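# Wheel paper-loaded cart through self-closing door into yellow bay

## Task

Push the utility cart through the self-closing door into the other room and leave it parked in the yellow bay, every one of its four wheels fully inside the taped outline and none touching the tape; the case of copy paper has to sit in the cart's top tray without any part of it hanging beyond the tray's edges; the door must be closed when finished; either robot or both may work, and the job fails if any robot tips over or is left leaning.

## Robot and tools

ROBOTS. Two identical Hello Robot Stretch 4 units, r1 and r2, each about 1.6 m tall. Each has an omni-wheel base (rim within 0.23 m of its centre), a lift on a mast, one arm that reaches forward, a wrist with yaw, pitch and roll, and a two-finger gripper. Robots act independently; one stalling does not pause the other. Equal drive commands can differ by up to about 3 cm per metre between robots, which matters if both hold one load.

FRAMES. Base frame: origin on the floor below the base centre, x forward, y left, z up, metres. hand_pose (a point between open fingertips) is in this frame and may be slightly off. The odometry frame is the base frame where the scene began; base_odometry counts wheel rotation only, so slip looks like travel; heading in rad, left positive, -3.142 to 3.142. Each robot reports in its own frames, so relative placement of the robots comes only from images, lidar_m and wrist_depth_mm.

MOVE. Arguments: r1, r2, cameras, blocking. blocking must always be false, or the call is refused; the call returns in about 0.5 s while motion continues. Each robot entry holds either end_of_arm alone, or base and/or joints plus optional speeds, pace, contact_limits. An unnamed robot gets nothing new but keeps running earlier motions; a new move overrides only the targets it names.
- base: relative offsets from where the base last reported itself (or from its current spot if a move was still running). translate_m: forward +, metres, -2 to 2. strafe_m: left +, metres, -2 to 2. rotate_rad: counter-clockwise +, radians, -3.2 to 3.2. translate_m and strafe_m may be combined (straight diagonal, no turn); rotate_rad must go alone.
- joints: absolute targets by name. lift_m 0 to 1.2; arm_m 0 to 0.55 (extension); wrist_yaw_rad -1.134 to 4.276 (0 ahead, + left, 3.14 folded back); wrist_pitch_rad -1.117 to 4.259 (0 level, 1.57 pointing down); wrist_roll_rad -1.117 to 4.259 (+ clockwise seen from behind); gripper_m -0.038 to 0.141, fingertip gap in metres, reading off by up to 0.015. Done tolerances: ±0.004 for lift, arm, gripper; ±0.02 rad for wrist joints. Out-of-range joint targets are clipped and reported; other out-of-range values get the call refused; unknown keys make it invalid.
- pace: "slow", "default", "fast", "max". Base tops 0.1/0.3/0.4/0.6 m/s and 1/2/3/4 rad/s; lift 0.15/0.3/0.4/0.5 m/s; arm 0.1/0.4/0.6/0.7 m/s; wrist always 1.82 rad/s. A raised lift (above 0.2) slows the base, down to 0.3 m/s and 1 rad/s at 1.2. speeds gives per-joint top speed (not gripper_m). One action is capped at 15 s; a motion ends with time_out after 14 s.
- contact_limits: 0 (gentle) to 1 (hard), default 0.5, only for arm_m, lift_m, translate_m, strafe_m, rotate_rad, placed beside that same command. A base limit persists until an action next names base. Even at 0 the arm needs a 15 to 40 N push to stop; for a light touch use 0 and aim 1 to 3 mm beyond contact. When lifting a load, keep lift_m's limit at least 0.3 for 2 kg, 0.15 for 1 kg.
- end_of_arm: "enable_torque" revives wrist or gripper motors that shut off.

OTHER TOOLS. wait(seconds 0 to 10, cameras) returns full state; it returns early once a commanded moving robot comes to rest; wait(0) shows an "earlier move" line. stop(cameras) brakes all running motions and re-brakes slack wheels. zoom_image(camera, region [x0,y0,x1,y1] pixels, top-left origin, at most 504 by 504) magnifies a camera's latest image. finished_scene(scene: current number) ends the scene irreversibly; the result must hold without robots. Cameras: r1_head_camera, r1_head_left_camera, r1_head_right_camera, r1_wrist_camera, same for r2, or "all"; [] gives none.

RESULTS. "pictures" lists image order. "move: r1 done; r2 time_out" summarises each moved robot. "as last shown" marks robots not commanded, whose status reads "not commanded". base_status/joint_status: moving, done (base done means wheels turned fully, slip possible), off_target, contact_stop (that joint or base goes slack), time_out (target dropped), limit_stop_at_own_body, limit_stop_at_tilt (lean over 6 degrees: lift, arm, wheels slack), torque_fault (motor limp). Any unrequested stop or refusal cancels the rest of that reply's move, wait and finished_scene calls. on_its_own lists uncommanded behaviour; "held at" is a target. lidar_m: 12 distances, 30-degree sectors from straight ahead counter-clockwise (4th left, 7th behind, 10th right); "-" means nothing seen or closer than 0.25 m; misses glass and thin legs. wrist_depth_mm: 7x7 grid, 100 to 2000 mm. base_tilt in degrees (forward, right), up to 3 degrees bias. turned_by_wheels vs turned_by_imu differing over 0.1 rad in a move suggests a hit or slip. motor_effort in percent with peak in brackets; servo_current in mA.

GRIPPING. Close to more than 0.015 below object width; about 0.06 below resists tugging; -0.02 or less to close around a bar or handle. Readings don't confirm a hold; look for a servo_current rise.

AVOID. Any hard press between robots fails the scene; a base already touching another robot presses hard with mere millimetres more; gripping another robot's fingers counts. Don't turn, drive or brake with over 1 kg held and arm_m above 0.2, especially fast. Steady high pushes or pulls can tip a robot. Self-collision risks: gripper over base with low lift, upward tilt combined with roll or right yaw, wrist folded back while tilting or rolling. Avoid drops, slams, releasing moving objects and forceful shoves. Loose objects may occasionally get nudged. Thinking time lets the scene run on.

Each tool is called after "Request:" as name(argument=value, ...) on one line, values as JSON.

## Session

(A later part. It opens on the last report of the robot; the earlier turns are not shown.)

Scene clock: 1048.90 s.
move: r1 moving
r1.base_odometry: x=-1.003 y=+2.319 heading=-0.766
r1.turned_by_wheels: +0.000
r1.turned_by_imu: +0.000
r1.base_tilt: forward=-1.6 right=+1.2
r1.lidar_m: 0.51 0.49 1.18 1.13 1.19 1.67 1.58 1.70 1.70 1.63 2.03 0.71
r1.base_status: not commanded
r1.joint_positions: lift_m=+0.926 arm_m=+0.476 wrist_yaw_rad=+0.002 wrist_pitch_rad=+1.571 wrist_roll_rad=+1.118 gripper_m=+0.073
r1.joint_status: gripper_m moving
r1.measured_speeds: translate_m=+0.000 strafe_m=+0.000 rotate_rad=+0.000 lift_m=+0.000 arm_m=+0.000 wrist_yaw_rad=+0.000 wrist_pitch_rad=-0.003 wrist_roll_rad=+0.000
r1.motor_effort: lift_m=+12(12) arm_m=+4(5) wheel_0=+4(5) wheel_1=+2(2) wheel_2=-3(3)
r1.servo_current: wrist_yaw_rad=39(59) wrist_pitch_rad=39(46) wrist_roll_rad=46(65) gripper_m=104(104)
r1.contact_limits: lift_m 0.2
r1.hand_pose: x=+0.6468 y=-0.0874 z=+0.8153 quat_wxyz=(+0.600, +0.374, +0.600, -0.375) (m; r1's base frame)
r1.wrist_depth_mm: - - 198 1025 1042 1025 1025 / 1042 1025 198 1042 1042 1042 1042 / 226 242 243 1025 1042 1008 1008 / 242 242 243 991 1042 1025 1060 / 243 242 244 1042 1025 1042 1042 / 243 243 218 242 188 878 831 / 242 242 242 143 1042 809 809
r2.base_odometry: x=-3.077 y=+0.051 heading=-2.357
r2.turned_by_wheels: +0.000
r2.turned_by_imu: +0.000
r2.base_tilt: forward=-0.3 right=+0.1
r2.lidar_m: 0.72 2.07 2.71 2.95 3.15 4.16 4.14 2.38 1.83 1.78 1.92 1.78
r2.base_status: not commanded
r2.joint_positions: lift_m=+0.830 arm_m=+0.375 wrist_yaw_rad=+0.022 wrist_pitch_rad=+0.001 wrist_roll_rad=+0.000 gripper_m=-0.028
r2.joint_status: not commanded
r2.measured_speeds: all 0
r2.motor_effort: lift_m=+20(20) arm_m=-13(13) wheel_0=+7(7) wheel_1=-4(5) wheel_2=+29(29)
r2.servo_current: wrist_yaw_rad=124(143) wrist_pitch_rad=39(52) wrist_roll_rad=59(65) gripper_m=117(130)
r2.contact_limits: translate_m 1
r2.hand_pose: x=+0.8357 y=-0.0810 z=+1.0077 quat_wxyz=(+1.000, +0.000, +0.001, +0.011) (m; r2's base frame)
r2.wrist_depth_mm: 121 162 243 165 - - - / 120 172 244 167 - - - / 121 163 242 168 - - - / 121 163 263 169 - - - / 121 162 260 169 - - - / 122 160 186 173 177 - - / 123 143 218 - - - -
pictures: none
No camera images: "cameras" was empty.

Request:
wait(seconds=1.5, cameras=[])

Request:
move(blocking=false, cameras=[], r1={"base":{"translate_m":-0.3,"strafe_m":-0.14},"pace":"slow"})

Request:
wait(seconds=7, cameras=["r1_wrist_camera"])

Scene clock: 1052.97 s.
earlier move: r1 done
r1.base_odometry: x=-1.003 y=+2.319 heading=-0.765
r1.turned_by_wheels: +0.000
r1.turned_by_imu: +0.000
r1.base_tilt: forward=-1.6 right=+1.3
r1.lidar_m: 0.52 0.48 1.19 1.14 1.19 1.67 1.58 1.70 1.70 1.63 2.05 0.76
r1.base_status: not commanded
r1.joint_positions: lift_m=+0.925 arm_m=+0.476 wrist_yaw_rad=+0.002 wrist_pitch_rad=+1.568 wrist_roll_rad=+1.118 gripper_m=-0.029
r1.joint_status: all done
r1.measured_speeds: all 0
r1.motor_effort: lift_m=+14(14) arm_m=-3(5) wheel_0=+4(5) wheel_1=+2(3) wheel_2=+0(3)
r1.servo_current: wrist_yaw_rad=52(65) wrist_pitch_rad=46(46) wrist_roll_rad=52(72) gripper_m=65(143)
r1.contact_limits: lift_m 0.2
r1.hand_pose: x=+0.6479 y=-0.0874 z=+0.8152 quat_wxyz=(+0.601, +0.375, +0.599, -0.374) (m; r1's base frame)
r1.wrist_depth_mm: - - 1042 1025 1008 1008 1008 / 1042 1025 196 1025 1042 1025 1025 / 229 241 241 1025 1042 1025 1042 / 242 240 241 1042 1025 1025 1025 / 241 242 241 1025 1025 1025 1042 / 242 242 187 187 1042 904 809 / 242 153 242 173 163 - 831
r2.base_odometry: x=-3.077 y=+0.051 heading=-2.357
r2.turned_by_wheels: +0.000
r2.turned_by_imu: +0.001
r2.base_tilt: forward=-0.4 right=+0.2
r2.lidar_m: 0.70 2.06 2.71 2.96 3.18 4.17 4.16 2.38 1.84 1.78 1.90 1.79
r2.base_status: not commanded
r2.joint_positions: lift_m=+0.830 arm_m=+0.375 wrist_yaw_rad=+0.022 wrist_pitch_rad=+0.001 wrist_roll_rad=+0.000 gripper_m=-0.028
r2.joint_status: not commanded
r2.measured_speeds: all 0
r2.on_its_own: wrist_yaw_rad is at rest, and its servo_current (143 mA) is outside its rest range (0 to 104 mA)
r2.motor_effort: lift_m=+20(20) arm_m=-13(14) wheel_0=+7(7) wheel_1=-4(5) wheel_2=+29(30)
r2.servo_current: wrist_yaw_rad=143(143) wrist_pitch_rad=46(52) wrist_roll_rad=59(65) gripper_m=124(130)
r2.contact_limits: translate_m 1
r2.hand_pose: x=+0.8357 y=-0.0810 z=+1.0077 quat_wxyz=(+1.000, +0.000, +0.001, +0.011) (m; r2's base frame)
r2.wrist_depth_mm: 121 163 243 164 - - - / 120 173 242 167 - - - / 121 163 242 168 - - - / 121 162 263 169 - - - / 121 162 260 169 - - - / 122 160 186 173 177 - - / 123 143 217 - - - -
wait: 0.00 of 1.5 s (r1 has come to rest)
pictures: none
No camera images: "cameras" was empty.

Scene clock: 1053.47 s.
move: r1 moving
r1.base_odometry: x=-1.016 y=+2.323 heading=-0.765
r1.turned_by_wheels: +0.001
r1.turned_by_imu: +0.001
r1.base_tilt: forward=-1.6 right=+1.3
r1.lidar_m: 0.53 0.49 1.17 1.14 1.21 1.67 1.58 1.67 1.69 1.61 2.05 0.71
r1.base_status: translate_m moving; strafe_m moving
r1.joint_positions: lift_m=+0.925 arm_m=+0.476 wrist_yaw_rad=+0.002 wrist_pitch_rad=+1.562 wrist_roll_rad=+1.118 gripper_m=-0.029
r1.joint_status: not commanded
r1.measured_speeds: translate_m=-0.049 strafe_m=-0.022 rotate_rad=-0.001 lift_m=+0.000 arm_m=+0.000 wrist_yaw_rad=+0.000 wrist_pitch_rad=-0.013 wrist_roll_rad=+0.000
r1.motor_effort: lift_m=+14(14) arm_m=-4(4) wheel_0=+0(4) wheel_1=-4(7) wheel_2=+12(12)
r1.servo_current: wrist_yaw_rad=46(59) wrist_pitch_rad=46(46) wrist_roll_rad=52(59) gripper_m=65(72)
r1.contact_limits: lift_m 0.2
r1.hand_pose: x=+0.6495 y=-0.0874 z=+0.8152 quat_wxyz=(+0.602, +0.376, +0.597, -0.373) (m; r1's base frame)
r1.wrist_depth_mm: - - 1008 1025 1042 1025 1008 / 1042 1025 197 1042 1025 1008 1025 / 236 244 242 1025 1025 1042 1008 / 245 243 243 1042 991 1025 1025 / 243 243 243 1025 1008 1025 1025 / 245 243 201 185 1008 917 820 / 244 158 242 172 151 820 809
r2.base_odometry: x=-3.077 y=+0.051 heading=-2.357
r2.turned_by_wheels: +0.000
r2.turned_by_imu: +0.000
r2.base_tilt: forward=-0.4 right=+0.1
r2.lidar_m: 0.72 2.03 2.72 2.98 3.19 4.17 4.15 2.34 1.83 1.79 1.89 1.76
r2.base_status: not commanded
r2.joint_positions: lift_m=+0.830 arm_m=+0.375 wrist_yaw_rad=+0.022 wrist_pitch_rad=+0.001 wrist_roll_rad=+0.000 gripper_m=-0.028
r2.joint_status: not commanded
r2.measured_speeds: all 0
r2.motor_effort: lift_m=+20(20) arm_m=-13(13) wheel_0=+7(7) wheel_1=-4(5) wheel_2=+30(30)
r2.servo_current: wrist_yaw_rad=124(143) wrist_pitch_rad=39(46) wrist_roll_rad=46(59) gripper_m=124(130)
r2.contact_limits: translate_m 1
r2.hand_pose: x=+0.8357 y=-0.0810 z=+1.0077 quat_wxyz=(+1.000, +0.000, +0.001, +0.011) (m; r2's base frame)
r2.wrist_depth_mm: 121 163 243 165 - - - / 120 173 243 167 - - - / 120 163 241 167 - - - / 121 162 263 169 - - - / 121 162 259 169 - - - / 122 160 185 172 177 - - / 123 143 217 - - - -
pictures: none
No camera images: "cameras" was empty.

Scene clock: 1057.47 s.
earlier move: r1 done
r1.base_odometry: x=-1.316 y=+2.426 heading=-0.765
r1.turned_by_wheels: +0.000
r1.turned_by_imu: +0.002
r1.base_tilt: forward=-1.6 right=+1.3
r1.lidar_m: 0.63 0.65 1.34 1.28 1.34 1.38 1.29 1.38 1.54 1.49 1.56 2.16
r1.base_status: done
r1.joint_positions: lift_m=+0.925 arm_m=+0.476 wrist_yaw_rad=+0.002 wrist_pitch_rad=+1.563 wrist_roll_rad=+1.120 gripper_m=-0.029
r1.joint_status: not commanded
r1.measured_speeds: all 0
r1.motor_effort: lift_m=+14(14) arm_m=-4(4) wheel_0=+2(8) wheel_1=+0(7) wheel_2=+6(14)
r1.servo_current: wrist_yaw_rad=72(72) wrist_pitch_rad=52(59) wrist_roll_rad=39(65) gripper_m=65(72)
r1.contact_limits: lift_m 0.2
r1.hand_pose: x=+0.6492 y=-0.0874 z=+0.8152 quat_wxyz=(+0.602, +0.376, +0.597, -0.374) (m; r1's base frame)
r1.wrist_depth_mm: - - 1025 1025 1042 1025 1042 / 1025 - - 1042 1025 1025 1025 / 198 517 - - 1008 1042 1025 / 244 205 496 198 1025 1025 1025 / 244 243 221 198 1042 1025 1042 / 244 244 187 198 1025 854 809 / 245 162 244 174 173 820 831
r2.base_odometry: x=-3.077 y=+0.051 heading=-2.357
r2.turned_by_wheels: +0.000
r2.turned_by_imu: +0.001
r2.base_tilt: forward=-0.4 right=+0.2
r2.lidar_m: 0.73 2.07 2.70 2.95 3.17 4.16 4.16 2.33 1.83 1.78 1.90 1.78
r2.base_status: not commanded
r2.joint_positions: lift_m=+0.830 arm_m=+0.375 wrist_yaw_rad=+0.022 wrist_pitch_rad=+0.001 wrist_roll_rad=+0.000 gripper_m=-0.028
r2.joint_status: not commanded
r2.measured_speeds: all 0
r2.on_its_own: wrist_yaw_rad is at rest, and its servo_current (130 mA) is outside its rest range (0 to 104 mA)
r2.motor_effort: lift_m=+20(20) arm_m=-13(14) wheel_0=+7(8) wheel_1=-4(5) wheel_2=+29(30)
r2.servo_current: wrist_yaw_rad=130(143) wrist_pitch_rad=39(52) wrist_roll_rad=65(65) gripper_m=130(130)
r2.contact_limits: translate_m 1
r2.hand_pose: x=+0.8357 y=-0.0810 z=+1.0077 quat_wxyz=(+1.000, +0.000, +0.001, +0.011) (m; r2's base frame)
r2.wrist_depth_mm: 121 163 243 165 - - - / 120 173 243 167 - - - / 121 163 242 168 - - - / 121 163 263 169 - - - / 121 162 260 169 - - - / 122 160 186 172 177 - - / 123 143 217 - - - -
wait: 4.00 of 7 s (r1 has come to rest)
pictures: r1_wrist_camera
Images, in order (width x height): r1_wrist_camera 616x392.

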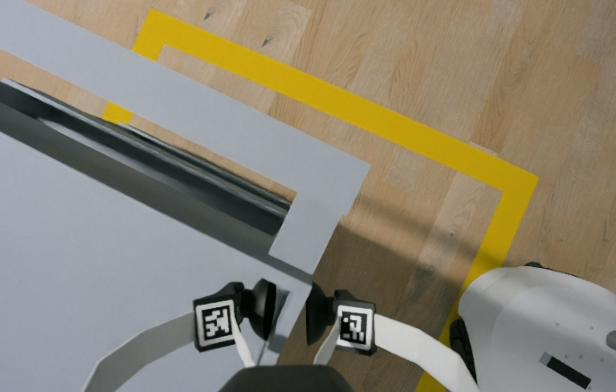

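Request:
move(blocking=false, cameras=[], r1={"joints":{"gripper_m":0.09}})

Request:
wait(seconds=3, cameras=[])

Request:
move(blocking=false, cameras=[], r1={"joints":{"lift_m":1.12},"pace":"slow"})

Scene clock: 1071.07 s.
move: r1 moving
r1.base_odometry: x=-1.316 y=+2.426 heading=-0.765
r1.turned_by_wheels: +0.000
r1.turned_by_imu: +0.000
r1.base_tilt: forward=-1.6 right=+1.3
r1.lidar_m: 0.62 0.68 1.33 1.26 1.36 1.34 1.28 1.36 1.54 1.48 1.55 2.17
r1.base_status: not commanded
r1.joint_positions: lift_m=+0.925 arm_m=+0.476 wrist_yaw_rad=+0.002 wrist_pitch_rad=+1.563 wrist_roll_rad=+1.120 gripper_m=-0.004
r1.joint_status: gripper_m moving
r1.measured_speeds: all 0
r1.motor_effort: lift_m=+14(14) arm_m=-4(4) wheel_0=+3(3) wheel_1=+0(0) wheel_2=+6(6)
r1.servo_current: wrist_yaw_rad=52(65) wrist_pitch_rad=52(52) wrist_roll_rad=46(59) gripper_m=59(65)
r1.contact_limits: lift_m 0.2
r1.hand_pose: x=+0.6492 y=-0.0874 z=+0.8152 quat_wxyz=(+0.602, +0.376, +0.597, -0.374) (m; r1's base frame)
r1.wrist_depth_mm: - 1042 1025 1060 1025 1025 1042 / 1025 - - 1025 1042 1025 1042 / 208 496 - - 1025 1025 1025 / 247 205 500 200 1042 991 1025 / 247 246 218 200 1042 1042 1025 / 246 246 189 193 1042 878 820 / 246 156 245 175 179 809 820
r2.base_odometry: x=-3.077 y=+0.051 heading=-2.357
r2.turned_by_wheels: +0.000
r2.turned_by_imu: +0.000
r2.base_tilt: forward=-0.4 right=+0.2
r2.lidar_m: 0.70 2.07 2.69 2.96 3.17 4.14 4.16 2.36 1.82 1.77 1.91 1.76
r2.base_status: not commanded
r2.joint_positions: lift_m=+0.830 arm_m=+0.375 wrist_yaw_rad=+0.022 wrist_pitch_rad=+0.001 wrist_roll_rad=+0.000 gripper_m=-0.028
r2.joint_status: not commanded
r2.measured_speeds: all 0
r2.motor_effort: lift_m=+20(20) arm_m=-13(13) wheel_0=+7(7) wheel_1=-4(5) wheel_2=+29(30)
r2.servo_current: wrist_yaw_rad=137(137) wrist_pitch_rad=39(46) wrist_roll_rad=52(52) gripper_m=117(130)
r2.contact_limits: translate_m 1
r2.hand_pose: x=+0.8357 y=-0.0810 z=+1.0077 quat_wxyz=(+1.000, +0.000, +0.001, +0.011) (m; r2's base frame)
r2.wrist_depth_mm: 121 163 243 165 - - - / 120 173 244 167 - - - / 121 163 243 167 - - - / 121 162 260 169 - - - / 121 162 260 169 - - - / 122 160 186 173 177 - - / 123 143 217 - - - -
pictures: none
No camera images: "cameras" was empty.

Scene clock: 1072.47 s.
earlier move: r1 done
r1.base_odometry: x=-1.316 y=+2.426 heading=-0.765
r1.turned_by_wheels: -0.001
r1.turned_by_imu: -0.001
r1.base_tilt: forward=-1.6 right=+1.3
r1.lidar_m: 0.62 0.68 1.34 1.27 1.35 1.37 1.30 1.34 1.55 1.48 1.55 2.17
r1.base_status: not commanded
r1.joint_positions: lift_m=+0.925 arm_m=+0.476 wrist_yaw_rad=+0.002 wrist_pitch_rad=+1.569 wrist_roll_rad=+1.120 gripper_m=+0.090
r1.joint_status: all done
r1.measured_speeds: all 0
r1.motor_effort: lift_m=+14(14) arm_m=-3(4) wheel_0=+2(3) wheel_1=+0(0) wheel_2=+0(6)
r1.servo_current: wrist_yaw_rad=39(65) wrist_pitch_rad=39(52) wrist_roll_rad=46(65) gripper_m=46(91)
r1.contact_limits: lift_m 0.2
r1.hand_pose: x=+0.6477 y=-0.0874 z=+0.8152 quat_wxyz=(+0.600, +0.375, +0.599, -0.375) (m; r1's base frame)
r1.wrist_depth_mm: - 1042 1042 1042 1025 1042 1025 / 1025 - 1025 1025 1042 1042 1042 / 219 525 - 1042 1025 1042 1042 / 241 205 496 - 1042 1025 1042 / 241 242 192 198 1042 1025 1042 / 241 242 213 242 196 842 831 / 240 242 243 144 1042 820 831
r2.base_odometry: x=-3.077 y=+0.051 heading=-2.357
r2.turned_by_wheels: +0.000
r2.turned_by_imu: +0.000
r2.base_tilt: forward=-0.4 right=+0.2
r2.lidar_m: 0.69 2.04 2.73 2.97 3.18 4.15 4.16 2.38 1.83 1.79 1.90 1.75
r2.base_status: not commanded
r2.joint_positions: lift_m=+0.830 arm_m=+0.375 wrist_yaw_rad=+0.022 wrist_pitch_rad=+0.001 wrist_roll_rad=+0.000 gripper_m=-0.028
r2.joint_status: not commanded
r2.measured_speeds: all 0
r2.on_its_own: wrist_yaw_rad is at rest, and its servo_current (130 mA) is outside its rest range (0 to 104 mA)
r2.motor_effort: lift_m=+20(20) arm_m=-13(13) wheel_0=+7(7) wheel_1=-4(5) wheel_2=+29(30)
r2.servo_current: wrist_yaw_rad=130(150) wrist_pitch_rad=46(52) wrist_roll_rad=39(65) gripper_m=124(130)
r2.contact_limits: translate_m 1
r2.hand_pose: x=+0.8357 y=-0.0810 z=+1.0077 quat_wxyz=(+1.000, +0.000, +0.001, +0.011) (m; r2's base frame)
r2.wrist_depth_mm: 121 162 243 165 - - - / 120 172 242 167 - - - / 121 163 243 167 - - - / 121 163 262 169 - - - / 121 161 262 169 - - - / 122 160 187 173 176 - - / 123 143 217 - - - -
wait: 1.40 of 3 s (r1 has come to rest)
pictures: none
No camera images: "cameras" was empty.

Scene clock: 1072.97 s.
move: r1 moving
r1.base_odometry: x=-1.316 y=+2.426 heading=-0.765
r1.turned_by_wheels: +0.000
r1.turned_by_imu: +0.000
r1.base_tilt: forward=-1.6 right=+1.3
r1.lidar_m: 0.62 0.66 1.33 1.28 1.36 1.36 1.30 1.38 1.55 1.48 1.53 2.18
r1.base_status: not commanded
r1.joint_positions: lift_m=+0.950 arm_m=+0.476 wrist_yaw_rad=+0.002 wrist_pitch_rad=+1.569 wrist_roll_rad=+1.120 gripper_m=+0.090
r1.joint_status: lift_m moving
r1.measured_speeds: translate_m=+0.000 strafe_m=+0.000 rotate_rad=+0.000 lift_m=+0.097 arm_m=+0.000 wrist_yaw_rad=+0.000 wrist_pitch_rad=+0.000 wrist_roll_rad=+0.000
r1.motor_effort: lift_m=+25(26) arm_m=-3(4) wheel_0=+2(2) wheel_1=+0(0) wheel_2=+0(1)
r1.servo_current: wrist_yaw_rad=52(65) wrist_pitch_rad=39(46) wrist_roll_rad=52(52) gripper_m=39(52)
r1.hand_pose: x=+0.6477 y=-0.0874 z=+0.8397 quat_wxyz=(+0.600, +0.375, +0.599, -0.375) (m; r1's base frame)
r1.wrist_depth_mm: - 1042 1042 1025 1060 1060 1060 / 1042 - 1060 1042 1042 1060 1042 / 234 585 - 1042 1060 1060 1042 / 260 233 517 - 1060 1060 1060 / 260 260 231 217 1060 1078 1078 / 260 260 263 1042 195 854 831 / 260 262 262 144 1060 854 842
r2.base_odometry: x=-3.077 y=+0.051 heading=-2.357
r2.turned_by_wheels: +0.000
r2.turned_by_imu: +0.000
r2.base_tilt: forward=-0.4 right=+0.2
r2.lidar_m: 0.71 2.07 2.70 2.96 3.17 4.15 4.19 2.38 1.83 1.77 1.92 1.77
r2.base_status: not commanded
r2.joint_positions: lift_m=+0.830 arm_m=+0.375 wrist_yaw_rad=+0.022 wrist_pitch_rad=+0.001 wrist_roll_rad=+0.000 gripper_m=-0.028
r2.joint_status: not commanded
r2.measured_speeds: all 0
r2.motor_effort: lift_m=+20(20) arm_m=-13(13) wheel_0=+7(7) wheel_1=-4(4) wheel_2=+29(30)
r2.servo_current: wrist_yaw_rad=130(137) wrist_pitch_rad=39(46) wrist_roll_rad=52(59) gripper_m=124(130)
r2.contact_limits: translate_m 1
r2.hand_pose: x=+0.8357 y=-0.0810 z=+1.0077 quat_wxyz=(+1.000, +0.000, +0.001, +0.011) (m; r2's base frame)
r2.wrist_depth_mm: 121 163 243 165 - - - / 120 173 243 167 - - - / 121 163 242 167 - - - / 121 163 262 169 - - - / 121 161 260 169 - - - / 122 160 186 173 177 - - / 123 143 217 - - - -
pictures: none
No camera images: "cameras" was empty.

Request:
move(blocking=false, cameras=[], r1={"base":{"translate_m":-0.35},"joints":{"arm_m":0.1}})

Request:
wait(seconds=4, cameras=["r1_head_camera","r2_head_camera"])

Scene clock: 1079.20 s.
earlier move: r1 done
move: r1 moving
r1.base_odometry: x=-1.339 y=+2.447 heading=-0.765
r1.turned_by_wheels: +0.000
r1.turned_by_imu: -0.001
r1.base_tilt: forward=-1.5 right=+1.3
r1.lidar_m: 0.63 0.70 1.33 1.26 1.37 1.32 1.25 1.34 1.54 1.49 1.54 2.17
r1.base_status: translate_m moving
r1.joint_positions: lift_m=+1.120 arm_m=+0.425 wrist_yaw_rad=+0.002 wrist_pitch_rad=+1.569 wrist_roll_rad=+1.120 gripper_m=+0.090
r1.joint_status: arm_m moving; the others done
r1.measured_speeds: translate_m=-0.122 strafe_m=+0.000 rotate_rad=-0.004 lift_m=+0.000 arm_m=-0.195 wrist_yaw_rad=+0.000 wrist_pitch_rad=+0.000 wrist_roll_rad=+0.000
r1.motor_effort: lift_m=+24(24) arm_m=-5(7) wheel_0=-6(7) wheel_1=-6(7) wheel_2=+9(10)
r1.servo_current: wrist_yaw_rad=52(52) wrist_pitch_rad=39(46) wrist_roll_rad=59(59) gripper_m=33(52)
r1.hand_pose: x=+0.5969 y=-0.0874 z=+1.0093 quat_wxyz=(+0.600, +0.375, +0.599, -0.375) (m; r1's base frame)
r1.wrist_depth_mm: - 1205 1229 1229 1229 1205 1229 / 683 - 1229 1229 1229 1229 1229 / 436 436 1229 1205 1229 1229 1205 / 433 433 433 1205 1255 1229 1229 / 436 436 436 1229 1255 1229 1229 / 433 433 212 1205 195 1008 1205 / 407 366 1229 144 1182 1008 1025
r2: as last shown
r2.turned_by_imu: +0.001
r2.lidar_m: 0.68 2.06 2.73 2.97 3.19 4.15 4.14 2.36 1.82 1.78 1.92 1.78
r2.motor_effort: lift_m=+20(20) arm_m=-13(13) wheel_0=+7(7) wheel_1=-4(5) wheel_2=+29(30)
r2.servo_current: wrist_yaw_rad=143(143) wrist_pitch_rad=46(46) wrist_roll_rad=39(59) gripper_m=117(130)
r2.contact_limits: translate_m 1
r2.wrist_depth_mm: 121 163 243 165 - - - / 120 173 243 167 - - - / 121 163 242 167 - - - / 121 162 260 169 - - - / 121 162 259 169 - - - / 122 160 186 172 177 - - / 123 143 218 - - - -
pictures: none
No camera images: "cameras" was empty.

Scene clock: 1081.37 s.
earlier move: r1 done
r1.base_odometry: x=-1.569 y=+2.668 heading=-0.766
r1.turned_by_wheels: +0.000
r1.turned_by_imu: +0.000
r1.base_tilt: forward=-1.6 right=+1.3
r1.lidar_m: 0.96 1.05 1.31 1.28 1.35 0.99 0.90 1.00 1.47 1.46 1.51 2.38
r1.base_status: done
r1.joint_positions: lift_m=+1.120 arm_m=+0.100 wrist_yaw_rad=+0.002 wrist_pitch_rad=+1.569 wrist_roll_rad=+1.120 gripper_m=+0.090
r1.joint_status: all done
r1.measured_speeds: all 0
r1.motor_effort: lift_m=+24(24) arm_m=-4(8) wheel_0=-2(10) wheel_1=-2(8) wheel_2=+0(10)
r1.servo_current: wrist_yaw_rad=65(65) wrist_pitch_rad=46(52) wrist_roll_rad=39(65) gripper_m=39(52)
r1.hand_pose: x=+0.2717 y=-0.0874 z=+1.0094 quat_wxyz=(+0.600, +0.375, +0.599, -0.375) (m; r1's base frame)
r1.wrist_depth_mm: 1182 1205 1229 1205 1229 1229 1229 / 1255 1205 1229 1205 1229 1229 1229 / 1205 1229 1229 1205 1205 1205 1255 / 1205 1205 1229 1229 1255 1229 1205 / 1205 1205 1205 1160 1025 1255 1255 / 1229 1205 213 1229 196 634 1281 / 1229 1229 1205 145 1205 1229 1255
r2.base_odometry: x=-3.077 y=+0.051 heading=-2.357
r2.turned_by_wheels: +0.000
r2.turned_by_imu: +0.000
r2.base_tilt: forward=-0.4 right=+0.2
r2.lidar_m: 0.72 2.05 2.73 2.98 3.14 4.18 4.14 2.38 1.84 1.78 1.90 1.75
r2.base_status: not commanded
r2.joint_positions: lift_m=+0.830 arm_m=+0.375 wrist_yaw_rad=+0.022 wrist_pitch_rad=+0.001 wrist_roll_rad=+0.000 gripper_m=-0.028
r2.joint_status: not commanded
r2.measured_speeds: all 0
r2.on_its_own: wrist_yaw_rad is at rest, and its servo_current (137 mA) is outside its rest range (0 to 104 mA)
r2.motor_effort: lift_m=+20(20) arm_m=-13(14) wheel_0=+7(7) wheel_1=-4(5) wheel_2=+29(30)
r2.servo_current: wrist_yaw_rad=137(143) wrist_pitch_rad=39(46) wrist_roll_rad=46(59) gripper_m=124(130)
r2.contact_limits: translate_m 1
r2.hand_pose: x=+0.8357 y=-0.0810 z=+1.0077 quat_wxyz=(+1.000, +0.000, +0.001, +0.011) (m; r2's base frame)
r2.wrist_depth_mm: 121 163 243 165 - - - / 120 172 243 167 - - - / 121 163 241 168 - - - / 121 163 262 169 - - - / 121 161 260 169 - - - / 122 160 186 172 177 - - / 123 143 217 - - - -
wait: 2.17 of 4 s (r1 has come to rest)
pictures: r1_head_camera, r2_head_camera
Images, in order (width x height): r1_head_camera 420x560, r2_head_camera 420x560.

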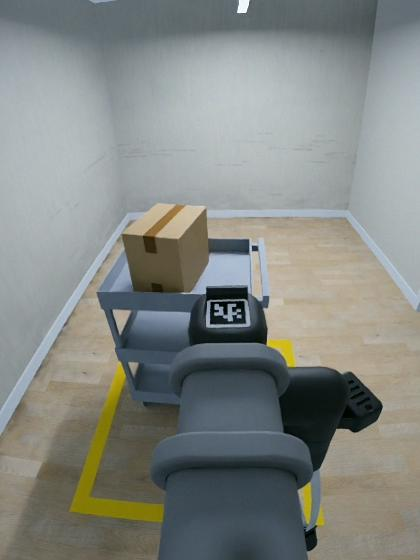

